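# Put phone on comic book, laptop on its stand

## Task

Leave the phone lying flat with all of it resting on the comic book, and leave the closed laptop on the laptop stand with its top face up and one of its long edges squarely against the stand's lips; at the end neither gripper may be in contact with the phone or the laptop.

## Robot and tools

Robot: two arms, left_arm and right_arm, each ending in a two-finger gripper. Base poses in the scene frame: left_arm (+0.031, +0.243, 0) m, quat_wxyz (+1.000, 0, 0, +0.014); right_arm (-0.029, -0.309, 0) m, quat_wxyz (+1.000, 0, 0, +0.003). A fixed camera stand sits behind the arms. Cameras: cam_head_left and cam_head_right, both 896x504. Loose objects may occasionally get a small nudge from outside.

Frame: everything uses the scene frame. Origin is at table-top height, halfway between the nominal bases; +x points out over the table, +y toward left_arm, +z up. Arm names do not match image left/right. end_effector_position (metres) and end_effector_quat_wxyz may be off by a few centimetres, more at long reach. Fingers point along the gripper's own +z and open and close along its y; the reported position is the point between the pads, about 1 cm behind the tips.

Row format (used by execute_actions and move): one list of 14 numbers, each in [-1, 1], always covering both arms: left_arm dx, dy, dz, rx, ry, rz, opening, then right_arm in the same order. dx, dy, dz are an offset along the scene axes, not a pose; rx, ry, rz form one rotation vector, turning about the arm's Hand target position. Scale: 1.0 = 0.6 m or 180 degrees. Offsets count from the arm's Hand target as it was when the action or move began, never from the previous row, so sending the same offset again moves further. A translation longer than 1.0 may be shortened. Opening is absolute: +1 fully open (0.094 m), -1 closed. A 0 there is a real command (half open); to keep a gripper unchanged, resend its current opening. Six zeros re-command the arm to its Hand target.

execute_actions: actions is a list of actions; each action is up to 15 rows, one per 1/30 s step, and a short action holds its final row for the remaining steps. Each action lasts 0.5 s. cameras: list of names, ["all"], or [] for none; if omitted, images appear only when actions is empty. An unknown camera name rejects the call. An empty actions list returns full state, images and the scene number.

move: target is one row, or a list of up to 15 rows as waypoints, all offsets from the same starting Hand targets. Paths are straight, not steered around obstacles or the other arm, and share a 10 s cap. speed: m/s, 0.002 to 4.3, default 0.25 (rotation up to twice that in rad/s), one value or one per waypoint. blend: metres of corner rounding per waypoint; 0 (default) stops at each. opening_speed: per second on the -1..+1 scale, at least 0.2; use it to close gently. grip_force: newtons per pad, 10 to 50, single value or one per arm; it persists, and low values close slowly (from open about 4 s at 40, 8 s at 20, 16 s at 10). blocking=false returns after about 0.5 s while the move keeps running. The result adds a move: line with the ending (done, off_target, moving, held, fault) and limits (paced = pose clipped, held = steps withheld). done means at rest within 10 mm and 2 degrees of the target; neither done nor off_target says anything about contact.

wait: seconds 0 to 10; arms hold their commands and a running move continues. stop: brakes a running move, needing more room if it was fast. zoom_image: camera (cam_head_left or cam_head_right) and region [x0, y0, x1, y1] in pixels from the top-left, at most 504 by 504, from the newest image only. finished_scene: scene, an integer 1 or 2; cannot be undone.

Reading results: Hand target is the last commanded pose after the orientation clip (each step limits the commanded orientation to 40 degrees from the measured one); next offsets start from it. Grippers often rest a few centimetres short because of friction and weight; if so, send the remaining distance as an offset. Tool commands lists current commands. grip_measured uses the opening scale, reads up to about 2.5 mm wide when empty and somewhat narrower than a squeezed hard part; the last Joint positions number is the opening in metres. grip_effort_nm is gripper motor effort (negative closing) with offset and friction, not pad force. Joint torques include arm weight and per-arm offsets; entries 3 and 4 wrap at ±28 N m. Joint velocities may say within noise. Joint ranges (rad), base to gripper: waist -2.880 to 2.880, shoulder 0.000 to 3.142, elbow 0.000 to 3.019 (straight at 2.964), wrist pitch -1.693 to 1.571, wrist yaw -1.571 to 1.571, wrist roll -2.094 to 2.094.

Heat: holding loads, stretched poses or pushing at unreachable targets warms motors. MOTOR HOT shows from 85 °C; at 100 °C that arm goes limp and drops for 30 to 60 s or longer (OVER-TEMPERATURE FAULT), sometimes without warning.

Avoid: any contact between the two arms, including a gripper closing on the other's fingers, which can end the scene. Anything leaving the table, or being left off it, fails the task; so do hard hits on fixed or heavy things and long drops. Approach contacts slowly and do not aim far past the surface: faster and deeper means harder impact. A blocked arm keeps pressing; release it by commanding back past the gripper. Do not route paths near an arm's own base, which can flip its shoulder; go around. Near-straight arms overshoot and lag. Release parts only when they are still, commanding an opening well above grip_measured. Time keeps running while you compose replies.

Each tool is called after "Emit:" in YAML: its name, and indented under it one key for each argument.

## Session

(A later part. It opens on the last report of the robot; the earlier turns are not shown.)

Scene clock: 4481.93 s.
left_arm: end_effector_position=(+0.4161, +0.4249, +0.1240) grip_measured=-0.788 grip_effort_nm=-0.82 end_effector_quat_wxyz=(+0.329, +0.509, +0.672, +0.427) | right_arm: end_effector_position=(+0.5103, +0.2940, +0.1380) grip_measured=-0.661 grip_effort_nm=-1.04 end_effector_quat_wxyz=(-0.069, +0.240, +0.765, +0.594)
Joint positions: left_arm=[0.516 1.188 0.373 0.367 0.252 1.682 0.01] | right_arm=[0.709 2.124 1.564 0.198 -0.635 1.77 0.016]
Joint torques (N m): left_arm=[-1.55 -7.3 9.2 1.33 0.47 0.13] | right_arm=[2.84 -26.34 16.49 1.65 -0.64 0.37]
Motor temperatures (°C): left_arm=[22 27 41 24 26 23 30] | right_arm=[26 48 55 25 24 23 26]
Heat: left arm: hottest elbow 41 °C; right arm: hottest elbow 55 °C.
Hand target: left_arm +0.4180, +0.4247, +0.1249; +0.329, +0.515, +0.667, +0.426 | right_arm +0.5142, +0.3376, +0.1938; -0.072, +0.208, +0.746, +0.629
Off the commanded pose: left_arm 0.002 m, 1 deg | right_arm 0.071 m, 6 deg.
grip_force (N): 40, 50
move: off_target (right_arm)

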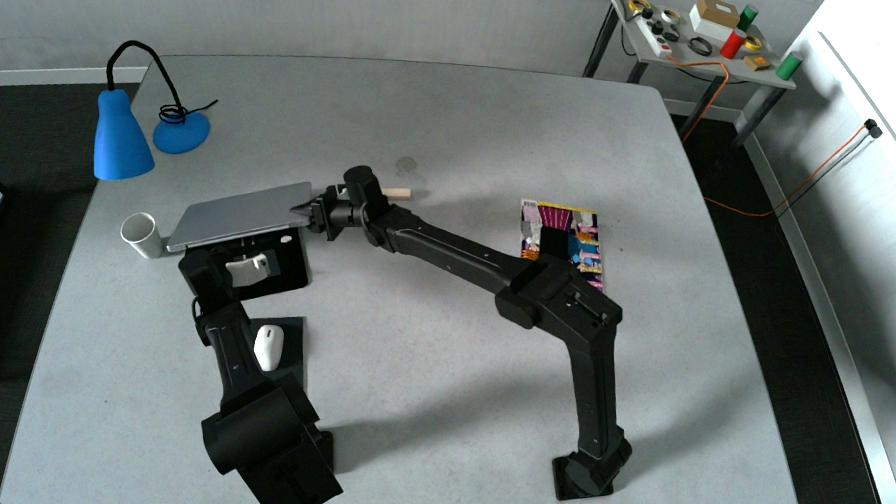

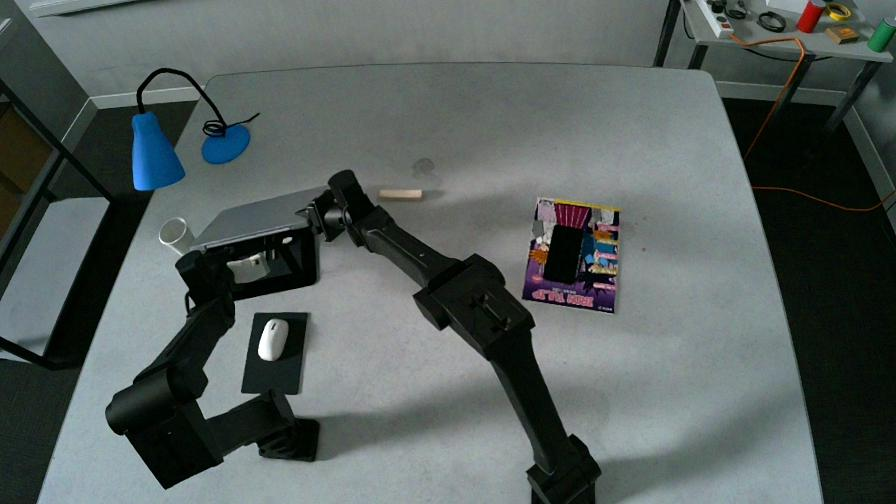

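Emit:
move:
  target: [0,0,0,0,0,0,-1.0,0.0083,-0.0527,-0.14,0,0,0,-0.8]
  speed: 0.08
  cameras: ["cam_head_left","cam_head_right"]

Emit:
zoom_image:
  camera: "cam_head_left"
  region: [160, 165, 330, 275]

Emit:
zoom_image:
  camera: "cam_head_right"
  region: [190, 170, 360, 280]

Scene clock: 4492.77 s.
left_arm: end_effector_position=(+0.4161, +0.4250, +0.1240) grip_measured=-0.789 grip_effort_nm=-0.82 end_effector_quat_wxyz=(+0.328, +0.509, +0.672, +0.427) | right_arm: end_effector_position=(+0.5178, +0.2930, +0.1200) grip_measured=-0.661 grip_effort_nm=-1.04 end_effector_quat_wxyz=(-0.076, +0.219, +0.749, +0.620)
Joint positions: left_arm=[0.516 1.188 0.373 0.367 0.251 1.682 0.01] | right_arm=[0.692 2.184 1.564 0.332 -0.69 1.791 0.016]
Joint torques (N m): left_arm=[-0.73 -6.77 9.36 1.32 0.51 0.09] | right_arm=[1.38 -23.59 10.33 2.66 0.03 -0.02]
Motor temperatures (°C): left_arm=[22 27 40 24 26 23 30] | right_arm=[26 49 60 25 24 23 27]
Heat: left arm: hottest elbow 40 °C; right arm: hottest elbow 60 °C.
Hand target: left_arm +0.4180, +0.4248, +0.1249; +0.328, +0.515, +0.667, +0.426 | right_arm +0.5191, +0.3060, +0.1098; -0.072, +0.208, +0.746, +0.629
Off the commanded pose: left_arm 0.002 m, 1 deg | right_arm 0.017 m, 2 deg.
grip_force (N): 40, 50
move: off_target (right_arm)

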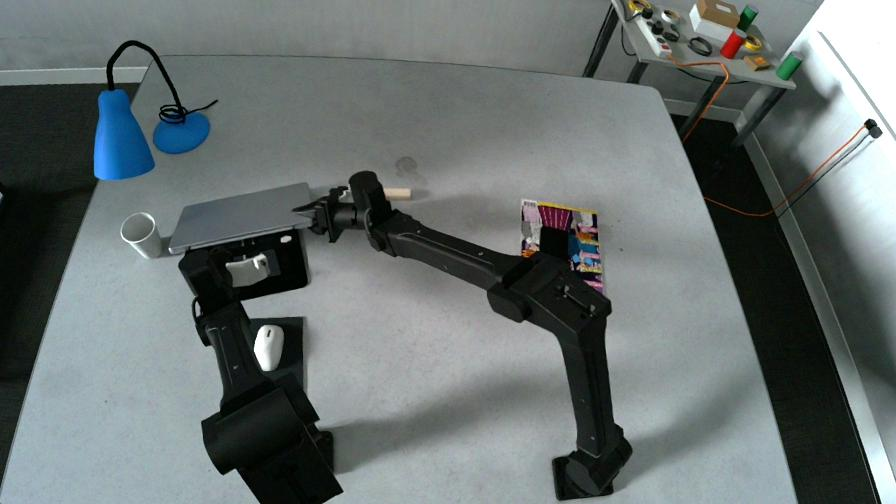

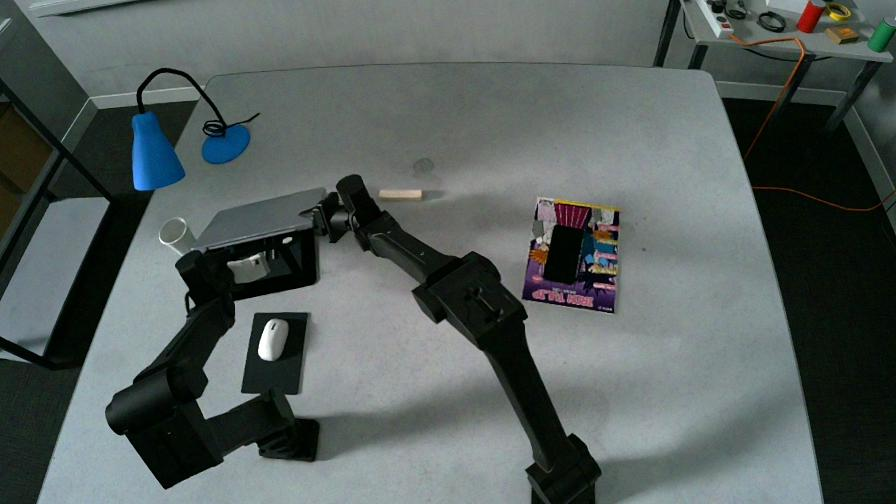

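Scaled by 2.965.

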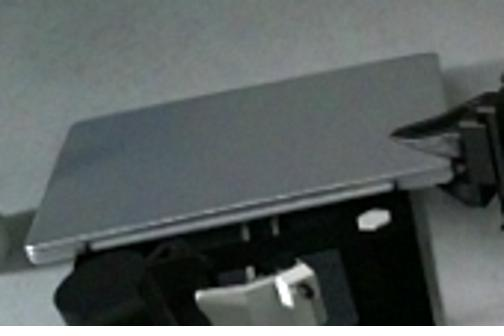

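Scaled by 2.965.

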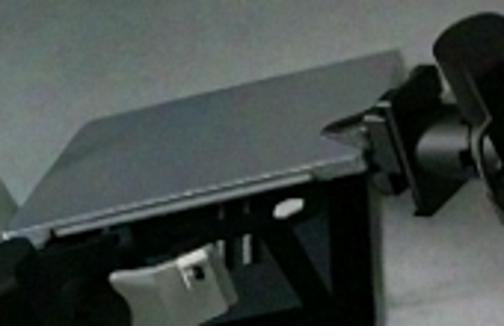

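Emit:
move:
  target: [0,0,0,0,0,0,-1.0,0.0,-0.01,-0.035,0,0,0,-0.8]
  speed: 0.08
  cameras: ["cam_head_left","cam_head_right"]

Emit:
zoom_image:
  camera: "cam_head_left"
  region: [160, 165, 330, 275]

Emit:
zoom_image:
  camera: "cam_head_right"
  region: [190, 170, 360, 280]

Scene clock: 4498.17 s.
left_arm: end_effector_position=(+0.4161, +0.4249, +0.1240) grip_measured=-0.789 grip_effort_nm=-0.82 end_effector_quat_wxyz=(+0.328, +0.509, +0.671, +0.427) | right_arm: end_effector_position=(+0.5201, +0.2926, +0.1171) grip_measured=-0.661 grip_effort_nm=-1.03 end_effector_quat_wxyz=(-0.078, +0.216, +0.743, +0.628)
Joint positions: left_arm=[0.516 1.188 0.373 0.367 0.252 1.683 0.01] | right_arm=[0.689 2.198 1.564 0.372 -0.7 1.807 0.016]
Joint torques (N m): left_arm=[-2.14 -7.12 9.33 1.47 0.5 0.08] | right_arm=[1.2 -23.06 8.75 2.86 0.15 -0.1]
Motor temperatures (°C): left_arm=[22 27 40 24 27 23 30] | right_arm=[26 49 59 25 24 23 27]
Heat: left arm: hottest elbow 40 °C; right arm: hottest elbow 59 °C.
Hand target: left_arm +0.4181, +0.4247, +0.1249; +0.329, +0.515, +0.667, +0.426 | right_arm +0.5191, +0.3000, +0.0888; -0.072, +0.208, +0.746, +0.629
Off the commanded pose: left_arm 0.002 m, 1 deg | right_arm 0.029 m, 1 deg.
grip_force (N): 40, 50
move: off_target (right_arm)

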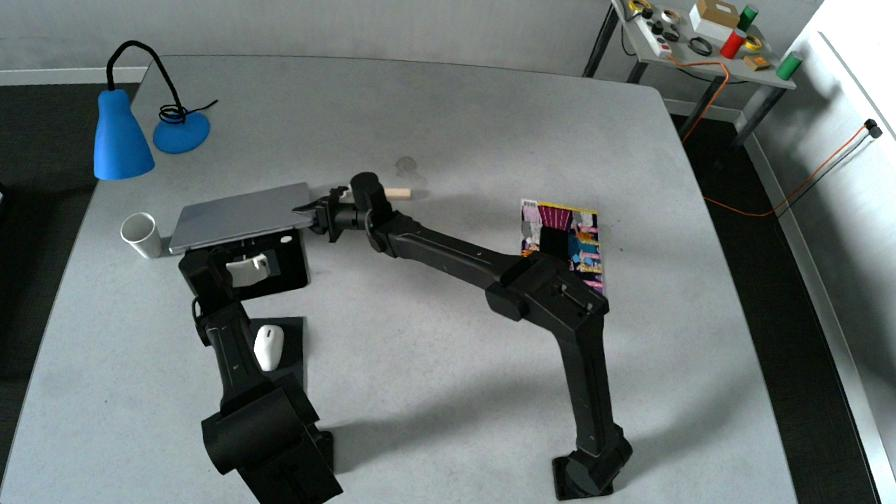

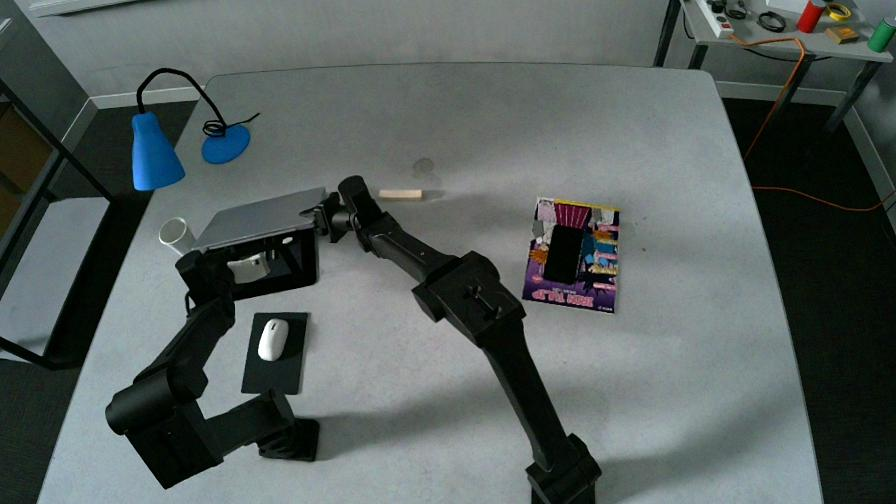

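Scaled by 2.965.

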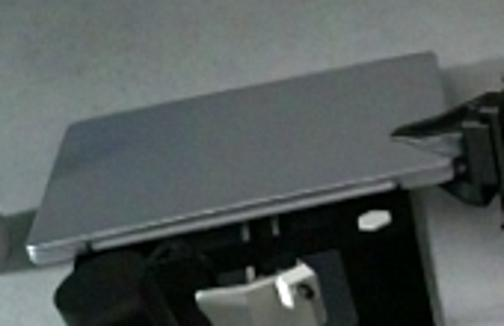

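Scaled by 2.965.

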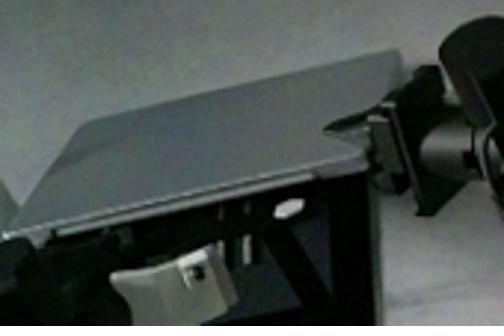

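Emit:
zoom_image:
  camera: "cam_head_left"
  region: [165, 225, 265, 285]

Emit:
zoom_image:
  camera: "cam_head_right"
  region: [185, 220, 325, 310]

Scaled by 5.040.

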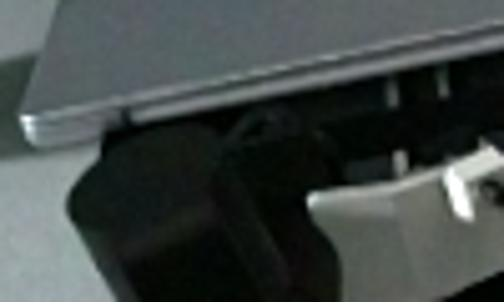

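Scaled by 3.600.

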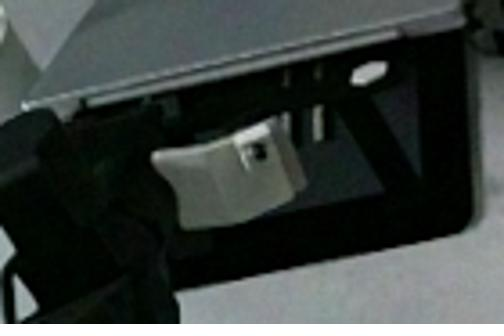

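Emit:
zoom_image:
  camera: "cam_head_left"
  region: [175, 170, 325, 220]

Emit:
zoom_image:
  camera: "cam_head_right"
  region: [205, 180, 335, 230]

Scaled by 3.360.

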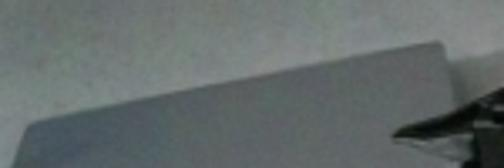

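Scaled by 3.877.

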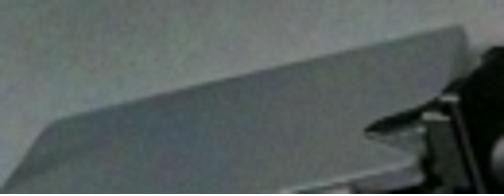

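Emit:
move:
  target:
    - [0,0,0,0,0,0,-1.0,0.0017,-0.0123,0.0472,0,0,0,-0.8]
    - [0,0,0,0,0,0,-1.0,0.0017,-0.0123,0.0472,0,0,0,0.1]
    - [0,0,0,0,0,0,-1.0,-0.0242,-0.1735,0.0805,0,0,0,0.1]
  speed: [0.08,0.08,0.15]
  opening_speed: 0.8
  cameras: ["cam_head_left","cam_head_right"]

Emit:
zoom_image:
  camera: "cam_head_left"
  region: [160, 165, 330, 275]

Emit:
zoom_image:
  camera: "cam_head_right"
  region: [190, 170, 360, 280]

Scene clock: 4525.00 s.
left_arm: end_effector_position=(+0.4162, +0.4247, +0.1241) grip_measured=-0.789 grip_effort_nm=-0.82 end_effector_quat_wxyz=(+0.329, +0.510, +0.671, +0.427) | right_arm: end_effector_position=(+0.5062, +0.1994, +0.1352) grip_measured=+0.099 grip_effort_nm=0.05 end_effector_quat_wxyz=(-0.077, +0.213, +0.747, +0.625)
Joint positions: left_arm=[0.516 1.188 0.373 0.367 0.253 1.684 0.01] | right_arm=[0.585 2.028 1.325 0.401 -0.802 1.751 0.052]
Joint torques (N m): left_arm=[-1.14 -7.12 9.31 1.42 0.47 0.03] | right_arm=[0.32 -24.18 6.97 2.04 -0.18 -0.02]
Motor temperatures (°C): left_arm=[22 27 40 24 27 23 30] | right_arm=[26 49 55 26 24 23 27]
Heat: left arm: hottest elbow 40 °C; right arm: hottest elbow 55 °C.
Hand target: left_arm +0.4181, +0.4247, +0.1250; +0.329, +0.515, +0.667, +0.426 | right_arm +0.5047, +0.1958, +0.1372; -0.072, +0.208, +0.746, +0.629
Off the commanded pose: left_arm 0.002 m, 1 deg | right_arm 0.004 m, 1 deg.
grip_force (N): 40, 50
move: done

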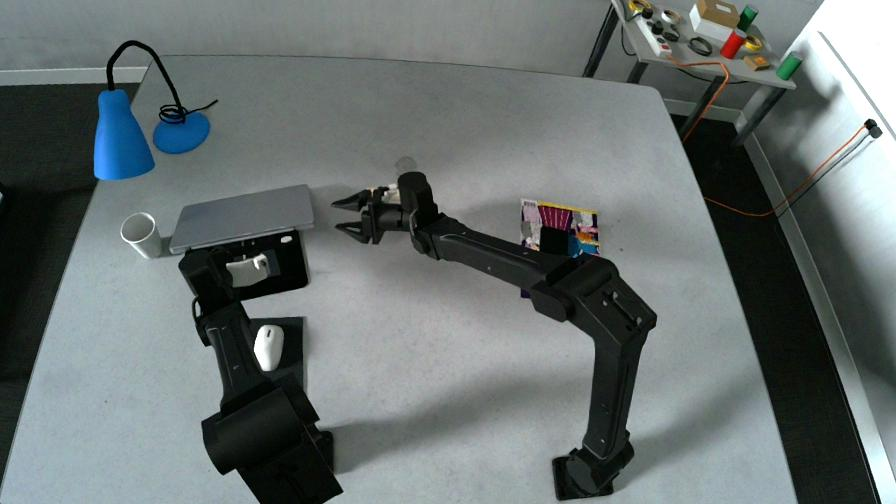

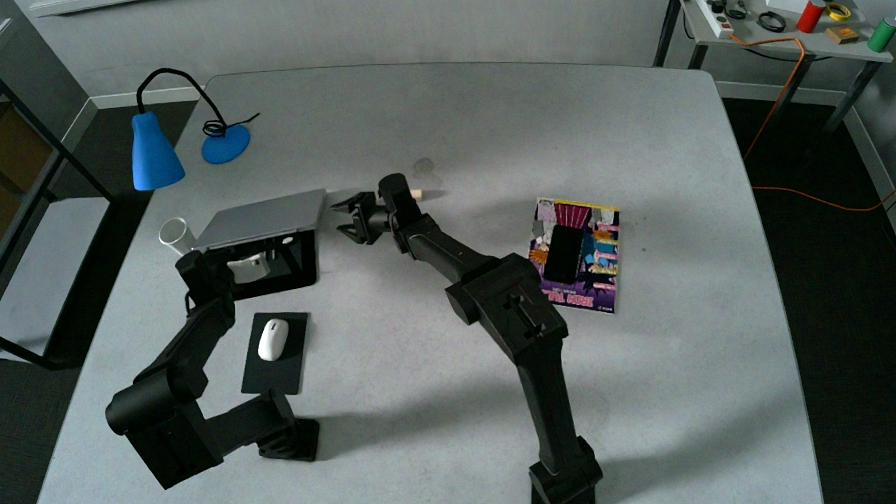

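Scaled by 2.965.

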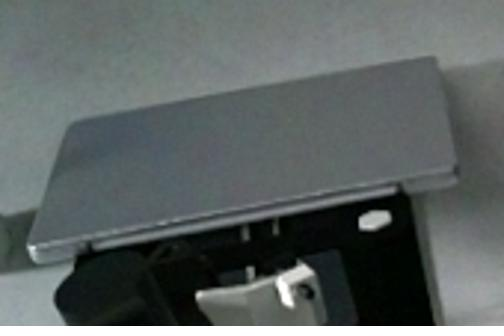

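Scaled by 2.965.

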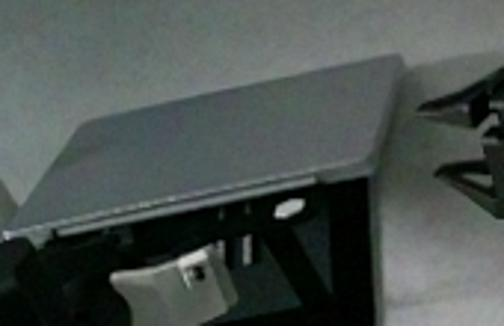

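Emit:
move:
  target:
    - [0,0,0,0,0,0,0.1,0,0,0,0,0,0,0.1]
    - [-0.1462,-0.0381,0.0704,0,0,0,0.1,0,0,0,0,0,0,0.1]
  speed: [0.08,0.15]
  opening_speed: 0.8
  cameras: ["cam_head_left","cam_head_right"]

Emit:
zoom_image:
  camera: "cam_head_left"
  region: [160, 165, 330, 275]

Emit:
zoom_image:
  camera: "cam_head_right"
  region: [190, 170, 360, 280]

Scene clock: 4534.17 s.
left_arm: end_effector_position=(+0.3341, +0.3991, +0.1666) grip_measured=+0.098 grip_effort_nm=0.13 end_effector_quat_wxyz=(+0.332, +0.516, +0.667, +0.422) | right_arm: end_effector_position=(+0.5062, +0.1994, +0.1352) grip_measured=+0.099 grip_effort_nm=0.05 end_effector_quat_wxyz=(-0.077, +0.213, +0.747, +0.625)
Joint positions: left_arm=[0.64 0.695 0.288 -0.066 0.382 1.751 0.052] | right_arm=[0.585 2.028 1.325 0.401 -0.802 1.75 0.052]
Joint torques (N m): left_arm=[-0.21 -3.96 10.41 1.65 0.17 0.01] | right_arm=[0.32 -24.64 6.93 2.06 -0.19 0.02]
Heat: left arm: hottest elbow 40 °C; right arm: hottest elbow 53 °C.
Hand target: left_arm +0.3303, +0.4018, +0.1671; +0.329, +0.515, +0.667, +0.426 | right_arm +0.5047, +0.1958, +0.1372; -0.072, +0.208, +0.746, +0.629
Off the commanded pose: left_arm 0.005 m, 1 deg | right_arm 0.004 m, 1 deg.
grip_force (N): 40, 50
move: done

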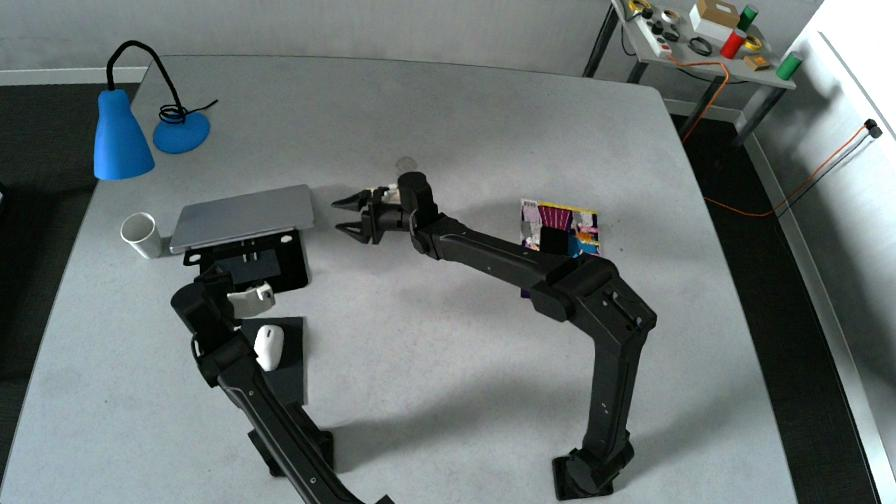

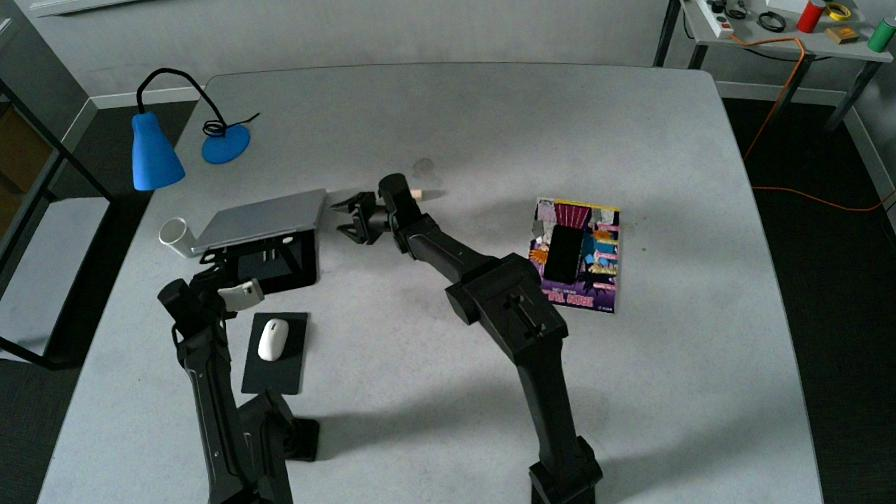

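Scaled by 2.965.

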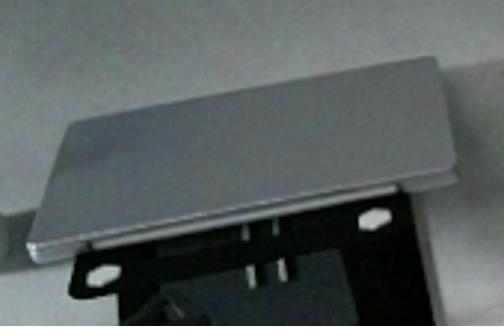

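Scaled by 2.965.

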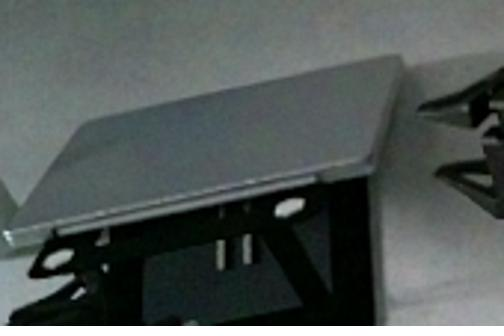

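Emit:
execute_actions:
  actions: []
  cameras: ["all"]

Emit:
zoom_image:
  camera: "cam_head_left"
  region: [160, 165, 330, 275]

Emit:
zoom_image:
  camera: "cam_head_right"
  region: [60, 160, 260, 290]

Scene clock: 4548.53 s.
left_arm: end_effector_position=(+0.3340, +0.3990, +0.1666) grip_measured=+0.098 grip_effort_nm=0.13 end_effector_quat_wxyz=(+0.332, +0.517, +0.667, +0.422) | right_arm: end_effector_position=(+0.5062, +0.1994, +0.1352) grip_measured=+0.099 grip_effort_nm=0.05 end_effector_quat_wxyz=(-0.077, +0.213, +0.747, +0.625)
Joint positions: left_arm=[0.64 0.695 0.288 -0.067 0.382 1.752 0.052] | right_arm=[0.585 2.028 1.325 0.401 -0.802 1.75 0.052]
Joint velocities: within noise
Joint torques (N m): left_arm=[-0.21 -3.43 10.56 1.33 0.23 0.02] | right_arm=[0.32 -24.64 6.93 2.06 -0.19 0.02]
Motor temperatures (°C): left_arm=[22 27 40 24 27 23 29] | right_arm=[26 45 50 25 24 23 26]
Heat: left arm: hottest elbow 40 °C; right arm: hottest elbow 50 °C.
Hand target: left_arm +0.3303, +0.4018, +0.1671; +0.328, +0.516, +0.667, +0.426 | right_arm +0.5047, +0.1958, +0.1372; -0.072, +0.208, +0.746, +0.629
Tool commands: left_gripper/opening=+0.1 right_gripper/opening=+0.1
Off the commanded pose: left_arm 0.005 m, 1 deg | right_arm 0.004 m, 1 deg.
grip_force (N): 40, 50

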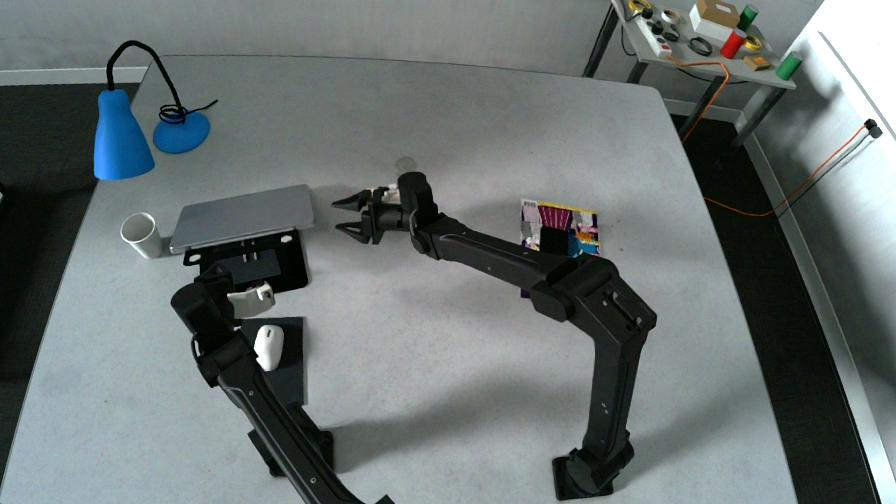

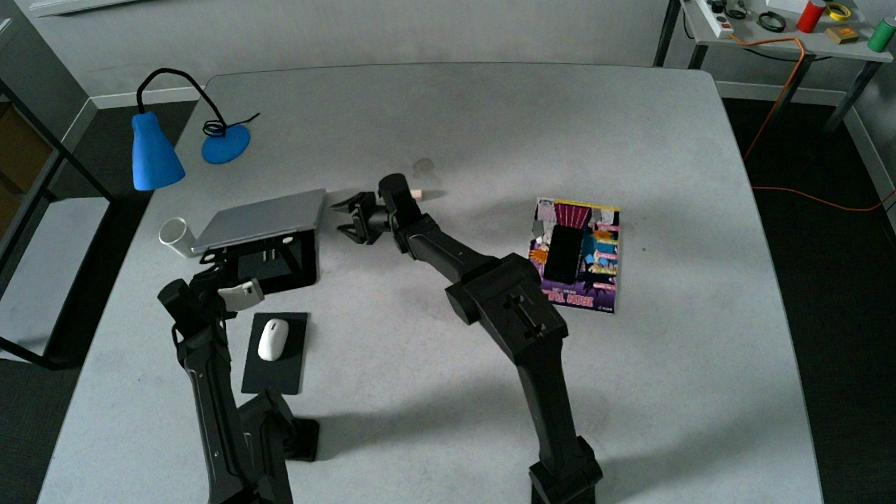

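Scaled by 2.965.

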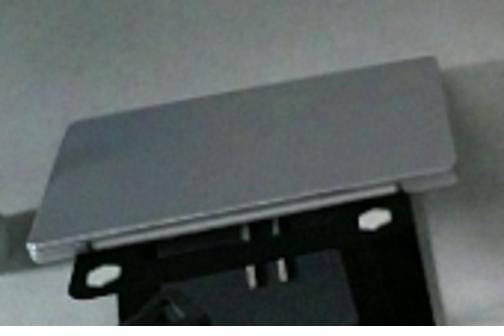

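Scaled by 2.520.

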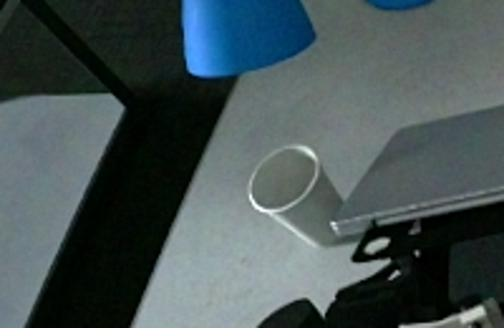

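Emit:
zoom_image:
  camera: "cam_head_right"
  region: [180, 180, 340, 280]

Emit:
zoom_image:
  camera: "cam_head_left"
  region: [165, 180, 245, 265]

Emit:
zoom_image:
  camera: "cam_head_left"
  region: [240, 175, 325, 255]

Scaled by 3.150.

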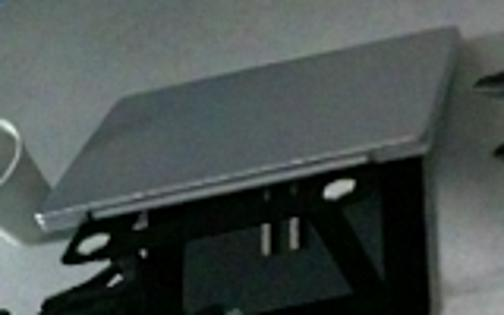

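Scaled by 5.929.

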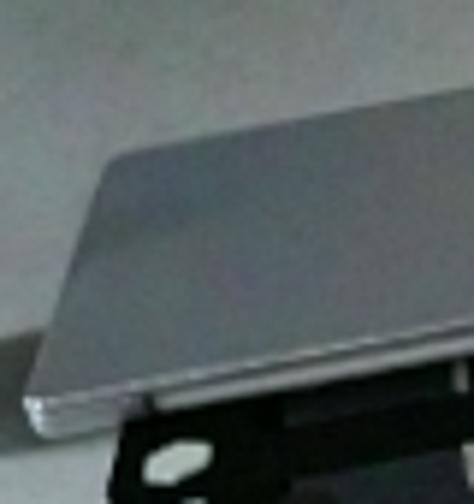

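Scaled by 5.929.

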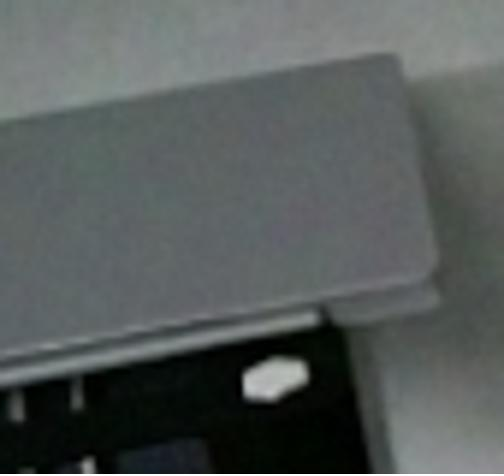

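Emit:
move:
  target:
    - [0,0,0,0,0,0,-1,0,0,0,0,0,0,0.1]
    - [0.1278,-0.0678,-0.0278,0,0,0,-1,0.0255,-0.1263,0.138,0,0,0,0.1]
  speed: 0.08
  cameras: ["all"]

Emit:
zoom_image:
  camera: "cam_head_left"
  region: [160, 165, 330, 275]

Emit:
zoom_image:
  camera: "cam_head_right"
  region: [180, 180, 340, 300]

Scene clock: 4623.23 s.
left_arm: end_effector_position=(+0.3880, +0.3597, +0.1279) grip_measured=-0.975 grip_effort_nm=-0.82 end_effector_quat_wxyz=(+0.312, +0.522, +0.679, +0.410) | right_arm: end_effector_position=(+0.5202, +0.1277, +0.2211) grip_measured=+0.099 grip_effort_nm=0.05 end_effector_quat_wxyz=(-0.073, +0.204, +0.745, +0.632)
Joint positions: left_arm=[0.326 0.942 0.288 0.164 0.08 1.617 0.001] | right_arm=[0.469 1.848 1.304 0.223 -0.919 1.693 0.052]
Joint torques (N m): left_arm=[-2.61 -4.01 13.55 2.58 -0.05 -0.13] | right_arm=[-0.09 -23.36 7.69 1.05 -0.21 0.02]
Heat: left arm: hottest elbow 41 °C; right arm: hottest elbow 46 °C.
Hand target: left_arm +0.4070, +0.3611, +0.1505; +0.329, +0.515, +0.667, +0.426 | right_arm +0.5199, +0.1201, +0.2201; -0.072, +0.208, +0.746, +0.629
Off the commanded pose: left_arm 0.029 m, 3 deg | right_arm 0.008 m, 1 deg.
grip_force (N): 40, 50
move: off_target (left_arm)

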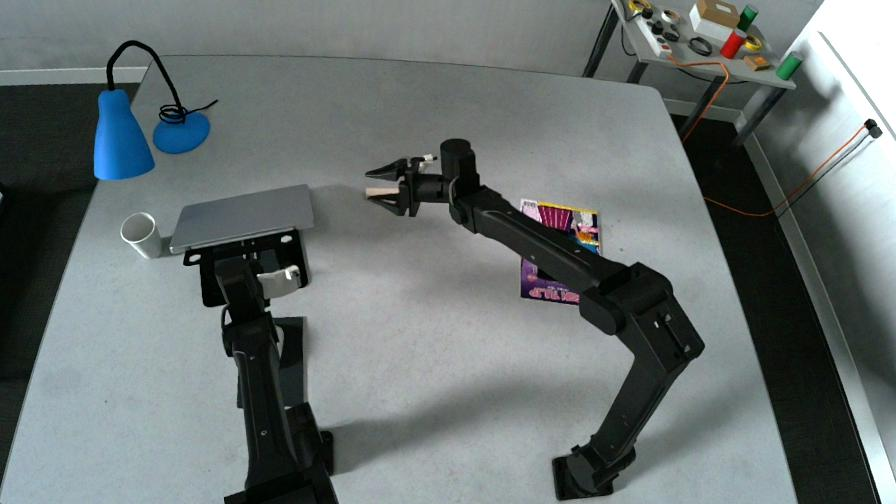

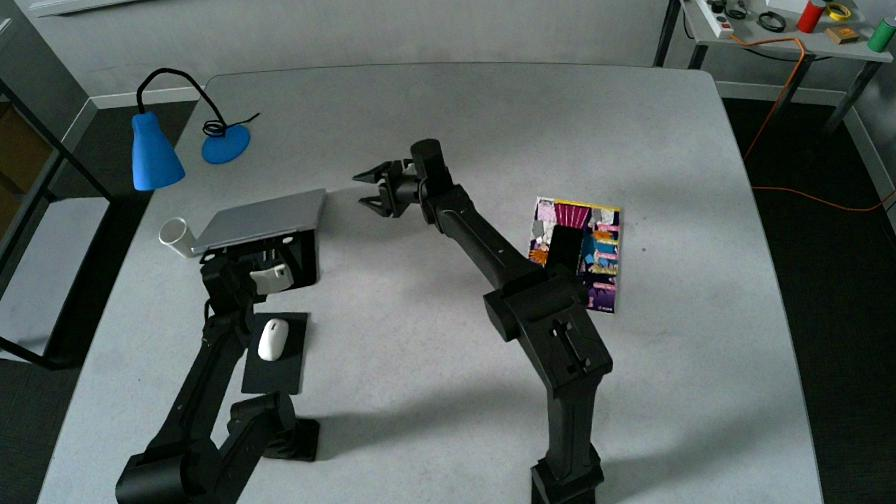

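Scaled by 2.965.

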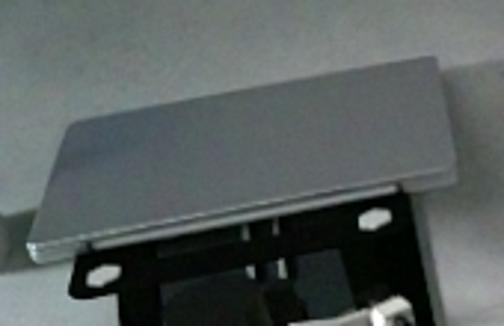

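Scaled by 3.150.

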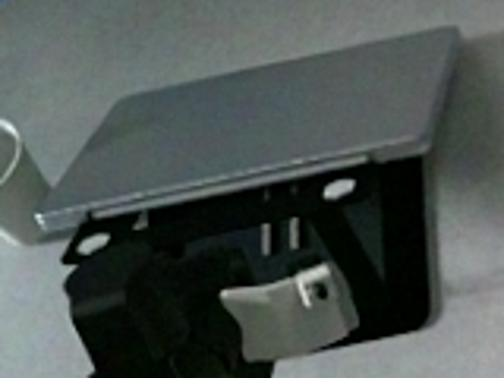

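Emit:
move:
  target: [0,0,0.0667,0,0,0,-1,0,0,0,0,0,0,0.1]
  speed: 0.08

Emit:
zoom_image:
  camera: "cam_head_left"
  region: [160, 165, 330, 275]

Scene clock: 4633.70 s.
left_arm: end_effector_position=(+0.3853, +0.3587, +0.1522) grip_measured=-0.975 grip_effort_nm=-0.82 end_effector_quat_wxyz=(+0.309, +0.524, +0.683, +0.405) | right_arm: end_effector_position=(+0.5202, +0.1277, +0.2211) grip_measured=+0.099 grip_effort_nm=0.05 end_effector_quat_wxyz=(-0.072, +0.203, +0.745, +0.632)
Joint positions: left_arm=[0.326 0.853 0.336 0.013 0.08 1.617 0.001] | right_arm=[0.469 1.848 1.304 0.223 -0.919 1.693 0.052]
Joint torques (N m): left_arm=[-2.78 -4.54 16.64 1.61 -0.07 -0.17] | right_arm=[-0.21 -23.06 7.83 1.05 -0.21 0.02]
Heat: left arm: hottest elbow 42 °C; right arm: hottest shoulder 47 °C.
Hand target: left_arm +0.4070, +0.3611, +0.1906; +0.329, +0.516, +0.667, +0.426 | right_arm +0.5199, +0.1201, +0.2201; -0.072, +0.208, +0.746, +0.629
Off the commanded pose: left_arm 0.044 m, 4 deg | right_arm 0.008 m, 1 deg.
grip_force (N): 40, 50
move: off_target (left_arm)

Scaled by 2.965.
This view is cut from an older image: the scene may have changed since it was taken.

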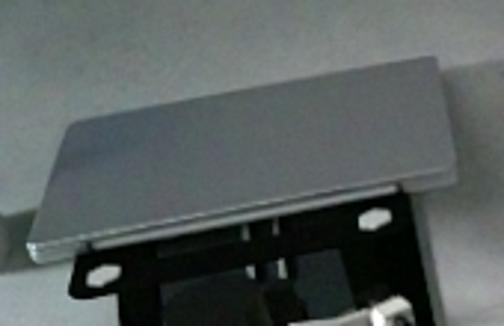

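Emit:
move:
  target: [0.0,0,0.12,0,0,0,-1,0,0,0,0,0,0,0.1]
  speed: 0.12

Scene clock: 4752.80 s.
left_arm: end_effector_position=(+0.3898, +0.3603, +0.2177) grip_measured=-0.975 grip_effort_nm=-0.82 end_effector_quat_wxyz=(+0.308, +0.525, +0.684, +0.403) | right_arm: end_effector_position=(+0.5202, +0.1277, +0.2211) grip_measured=+0.099 grip_effort_nm=0.05 end_effector_quat_wxyz=(-0.072, +0.203, +0.745, +0.632)
Joint positions: left_arm=[0.326 0.757 0.488 -0.239 0.08 1.617 0.001] | right_arm=[0.469 1.848 1.304 0.223 -0.919 1.693 0.052]
Joint torques (N m): left_arm=[-2.49 -4.01 18.22 1.37 -0.09 -0.23] | right_arm=[-0.09 -23.12 7.84 1.03 -0.21 0.02]
Motor temperatures (°C): left_arm=[22 26 52 24 26 23 29] | right_arm=[26 50 46 25 24 23 25]
Heat: left arm: hottest elbow 52 °C; right arm: hottest shoulder 50 °C.
Hand target: left_arm +0.4070, +0.3611, +0.2626; +0.329, +0.516, +0.667, +0.426 | right_arm +0.5199, +0.1201, +0.2201; -0.072, +0.208, +0.746, +0.629
Off the commanded pose: left_arm 0.048 m, 4 deg | right_arm 0.008 m, 1 deg.
grip_force (N): 40, 50
move: off_target (left_arm)

Emit:
move:
  target: [0.0883,0.0133,-0.0627,-0.0728,0.2681,0,-1,0,0,0,0,0,0,0.1]
  speed: 0.15
  cameras: ["all"]

Emit:
zoom_image:
  camera: "cam_head_left"
  region: [160, 165, 330, 275]

Emit:
zoom_image:
  camera: "cam_head_right"
  region: [180, 180, 340, 300]

Scene clock: 4760.73 s.
left_arm: end_effector_position=(+0.4375, +0.3682, +0.1984) grip_measured=-0.975 grip_effort_nm=-0.82 end_effector_quat_wxyz=(+0.068, +0.604, +0.790, +0.081) | right_arm: end_effector_position=(+0.5202, +0.1277, +0.2211) grip_measured=+0.099 grip_effort_nm=0.05 end_effector_quat_wxyz=(-0.072, +0.203, +0.745, +0.632)
Joint positions: left_arm=[0.28 1.334 1.14 -1.166 0.02 1.613 0.001] | right_arm=[0.469 1.848 1.304 0.223 -0.919 1.693 0.052]
Joint torques (N m): left_arm=[-2.73 -10.93 16.98 0.42 -0.06 -0.09] | right_arm=[-0.21 -22.95 7.8 1.06 -0.21 0.02]
Heat: left arm: hottest elbow 52 °C; right arm: hottest shoulder 50 °C.
Hand target: left_arm +0.4600, +0.3692, +0.2251; +0.083, +0.604, +0.786, +0.102 | right_arm +0.5199, +0.1201, +0.2201; -0.072, +0.208, +0.746, +0.629
Off the commanded pose: left_arm 0.035 m, 3 deg | right_arm 0.008 m, 1 deg.
grip_force (N): 40, 50
move: off_target (left_arm)

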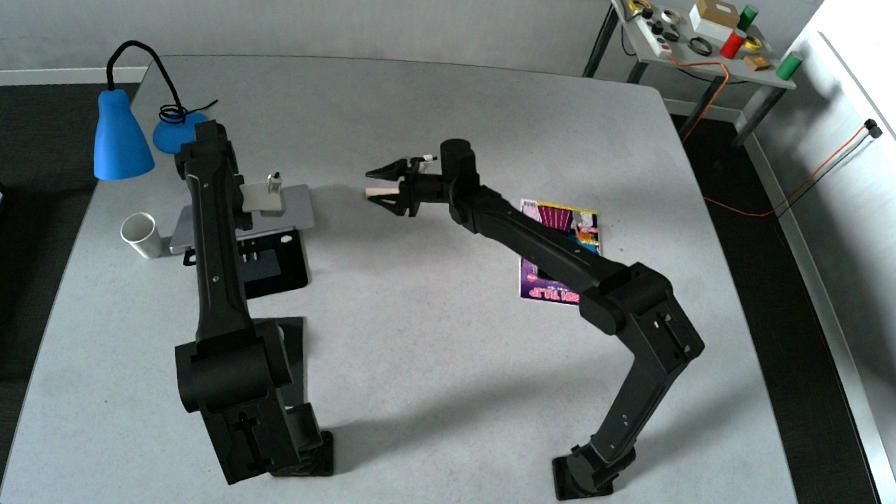

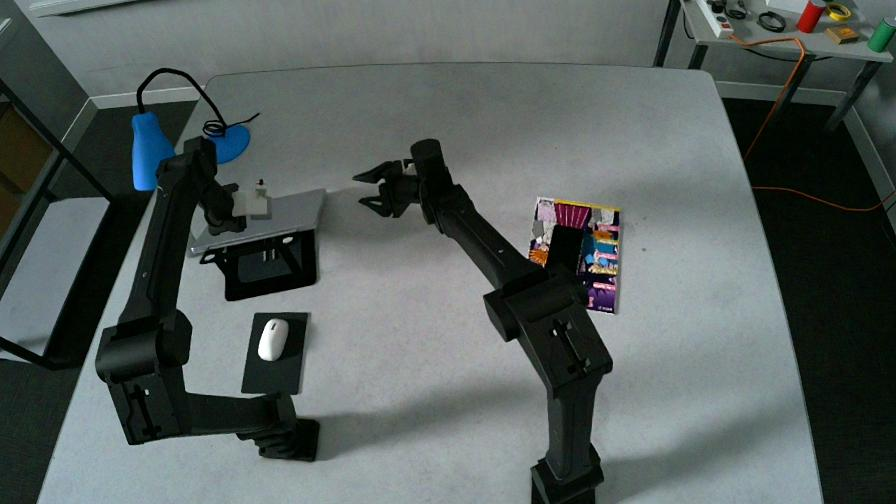

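Scaled by 2.965.

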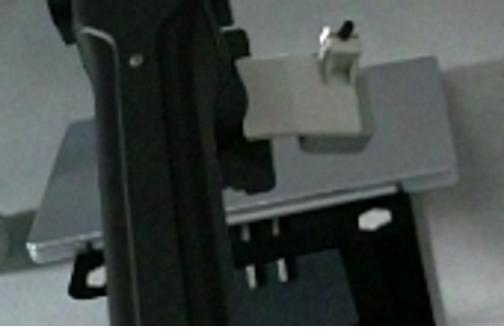

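Scaled by 3.150.

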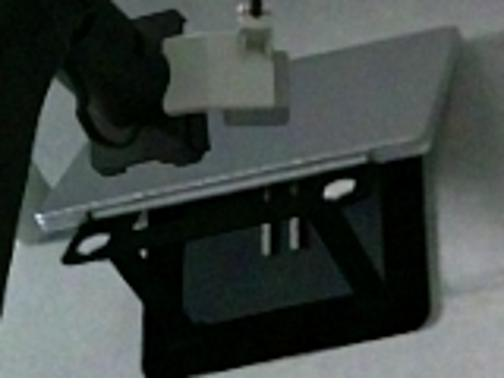

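Emit:
move:
  target: [0.0167,0.004,-0.065,0,0,0,-1,0,0,0,0,0,0,0.1]
  speed: 0.06

Scene clock: 4774.67 s.
left_arm: end_effector_position=(+0.4592, +0.3745, +0.1821) grip_measured=-0.975 grip_effort_nm=-0.82 end_effector_quat_wxyz=(+0.077, +0.603, +0.788, +0.093) | right_arm: end_effector_position=(+0.5202, +0.1277, +0.2211) grip_measured=+0.099 grip_effort_nm=0.05 end_effector_quat_wxyz=(-0.072, +0.203, +0.745, +0.632)
Joint positions: left_arm=[0.278 1.384 1.14 -1.085 0.019 1.611 0.001] | right_arm=[0.469 1.848 1.304 0.223 -0.919 1.693 0.052]
Joint torques (N m): left_arm=[-3.14 -10.75 11.63 1.4 -0.07 -0.14] | right_arm=[-0.15 -23 7.82 1.05 -0.2 0.01]
Heat: left arm: hottest elbow 53 °C; right arm: hottest shoulder 50 °C.
Hand target: left_arm +0.4700, +0.3715, +0.1860; +0.083, +0.604, +0.786, +0.102 | right_arm +0.5199, +0.1201, +0.2201; -0.072, +0.208, +0.746, +0.629
Off the commanded pose: left_arm 0.012 m, 1 deg | right_arm 0.008 m, 1 deg.
grip_force (N): 40, 50
move: off_target (left_arm)

Emit:
move:
  target: [-0.01,0.0,-0.05,0,0,0,-1,0,0,0,0,0,0,0.1]
  speed: 0.06

Scene clock: 4778.50 s.
left_arm: end_effector_position=(+0.4618, +0.3754, +0.1619) grip_measured=-0.975 grip_effort_nm=-0.82 end_effector_quat_wxyz=(+0.083, +0.603, +0.787, +0.102) | right_arm: end_effector_position=(+0.5202, +0.1277, +0.2211) grip_measured=+0.099 grip_effort_nm=0.05 end_effector_quat_wxyz=(-0.072, +0.203, +0.745, +0.632)
Joint positions: left_arm=[0.278 1.393 1.09 -1.004 0.019 1.611 0.001] | right_arm=[0.469 1.848 1.304 0.223 -0.919 1.693 0.052]
Joint torques (N m): left_arm=[-1.49 -11.63 9.37 1.11 0.01 -0.03] | right_arm=[-0.15 -23 7.82 1.02 -0.21 0.01]
Heat: left arm: hottest elbow 52 °C; right arm: hottest shoulder 50 °C.
Hand target: left_arm +0.4639, +0.3715, +0.1558; +0.083, +0.604, +0.786, +0.102 | right_arm +0.5199, +0.1201, +0.2201; -0.072, +0.208, +0.746, +0.629
Off the commanded pose: left_arm 0.007 m, 0 deg | right_arm 0.008 m, 1 deg.
grip_force (N): 40, 50
move: done

Emit:
move:
  target:
    - [-0.022,-0.017,0,0,0,0,-1,0,0,0,0,0,0,0.1]
    - [-0.022,-0.017,-0.037,0,0,0,-1,0,0,0,0,0,0,0.1]
  speed: 0.05
  cameras: ["all"]

Emit:
zoom_image:
  camera: "cam_head_right"
  region: [190, 190, 330, 270]

Emit:
zoom_image:
  camera: "cam_head_left"
  region: [160, 165, 330, 275]

Scene clock: 4790.13 s.
left_arm: end_effector_position=(+0.4487, +0.3667, +0.1416) grip_measured=-0.975 grip_effort_nm=-0.82 end_effector_quat_wxyz=(+0.081, +0.603, +0.787, +0.099) | right_arm: end_effector_position=(+0.5202, +0.1277, +0.2211) grip_measured=+0.099 grip_effort_nm=0.05 end_effector_quat_wxyz=(-0.072, +0.203, +0.745, +0.632)
Joint positions: left_arm=[0.267 1.376 1.018 -0.956 0.016 1.601 0.001] | right_arm=[0.469 1.848 1.304 0.223 -0.919 1.693 0.052]
Joint torques (N m): left_arm=[-3.08 -10.7 8.1 1.65 -0.11 -0.13] | right_arm=[-0.09 -23 7.84 1.05 -0.21 0.02]
Heat: left arm: hottest elbow 49 °C; right arm: hottest shoulder 50 °C.
Hand target: left_arm +0.4508, +0.3614, +0.1338; +0.083, +0.604, +0.786, +0.102 | right_arm +0.5199, +0.1201, +0.2201; -0.072, +0.208, +0.746, +0.629
Off the commanded pose: left_arm 0.010 m, 0 deg | right_arm 0.008 m, 1 deg.
grip_force (N): 40, 50
move: done

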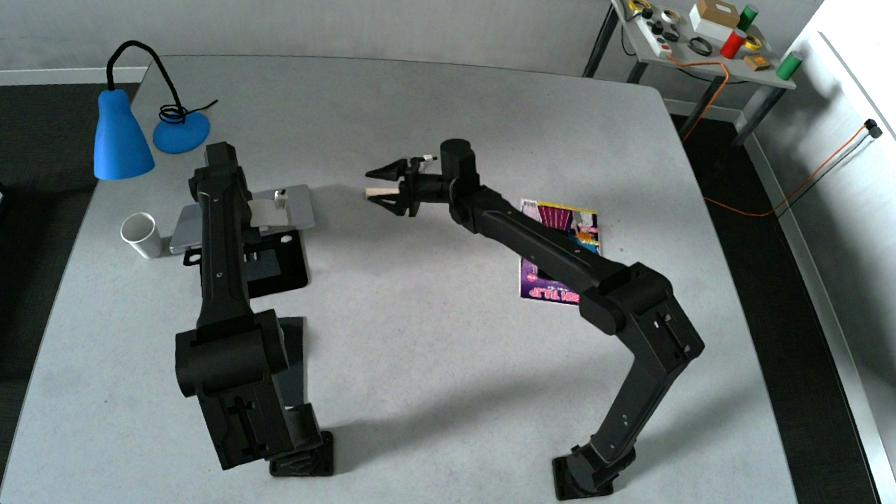

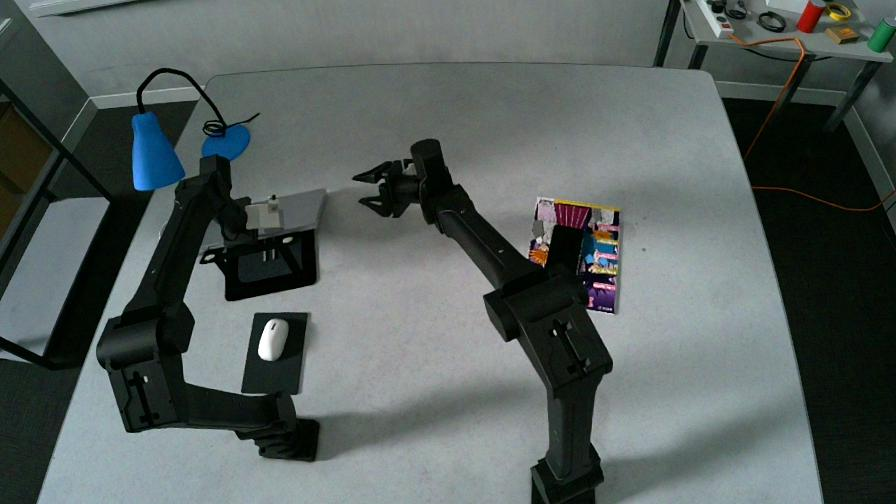

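Scaled by 3.600.

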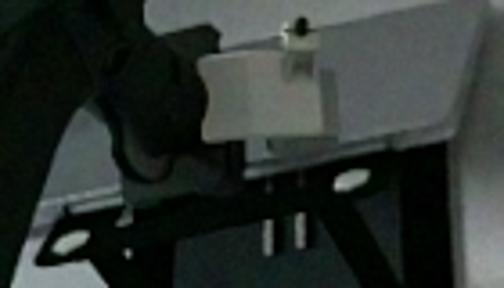

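Scaled by 2.965.

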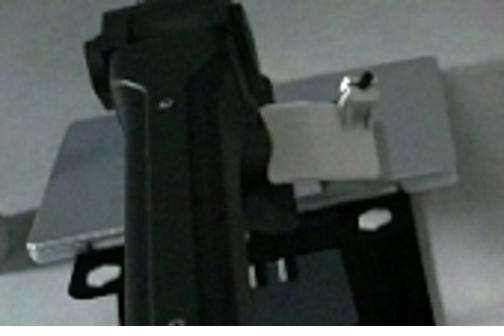

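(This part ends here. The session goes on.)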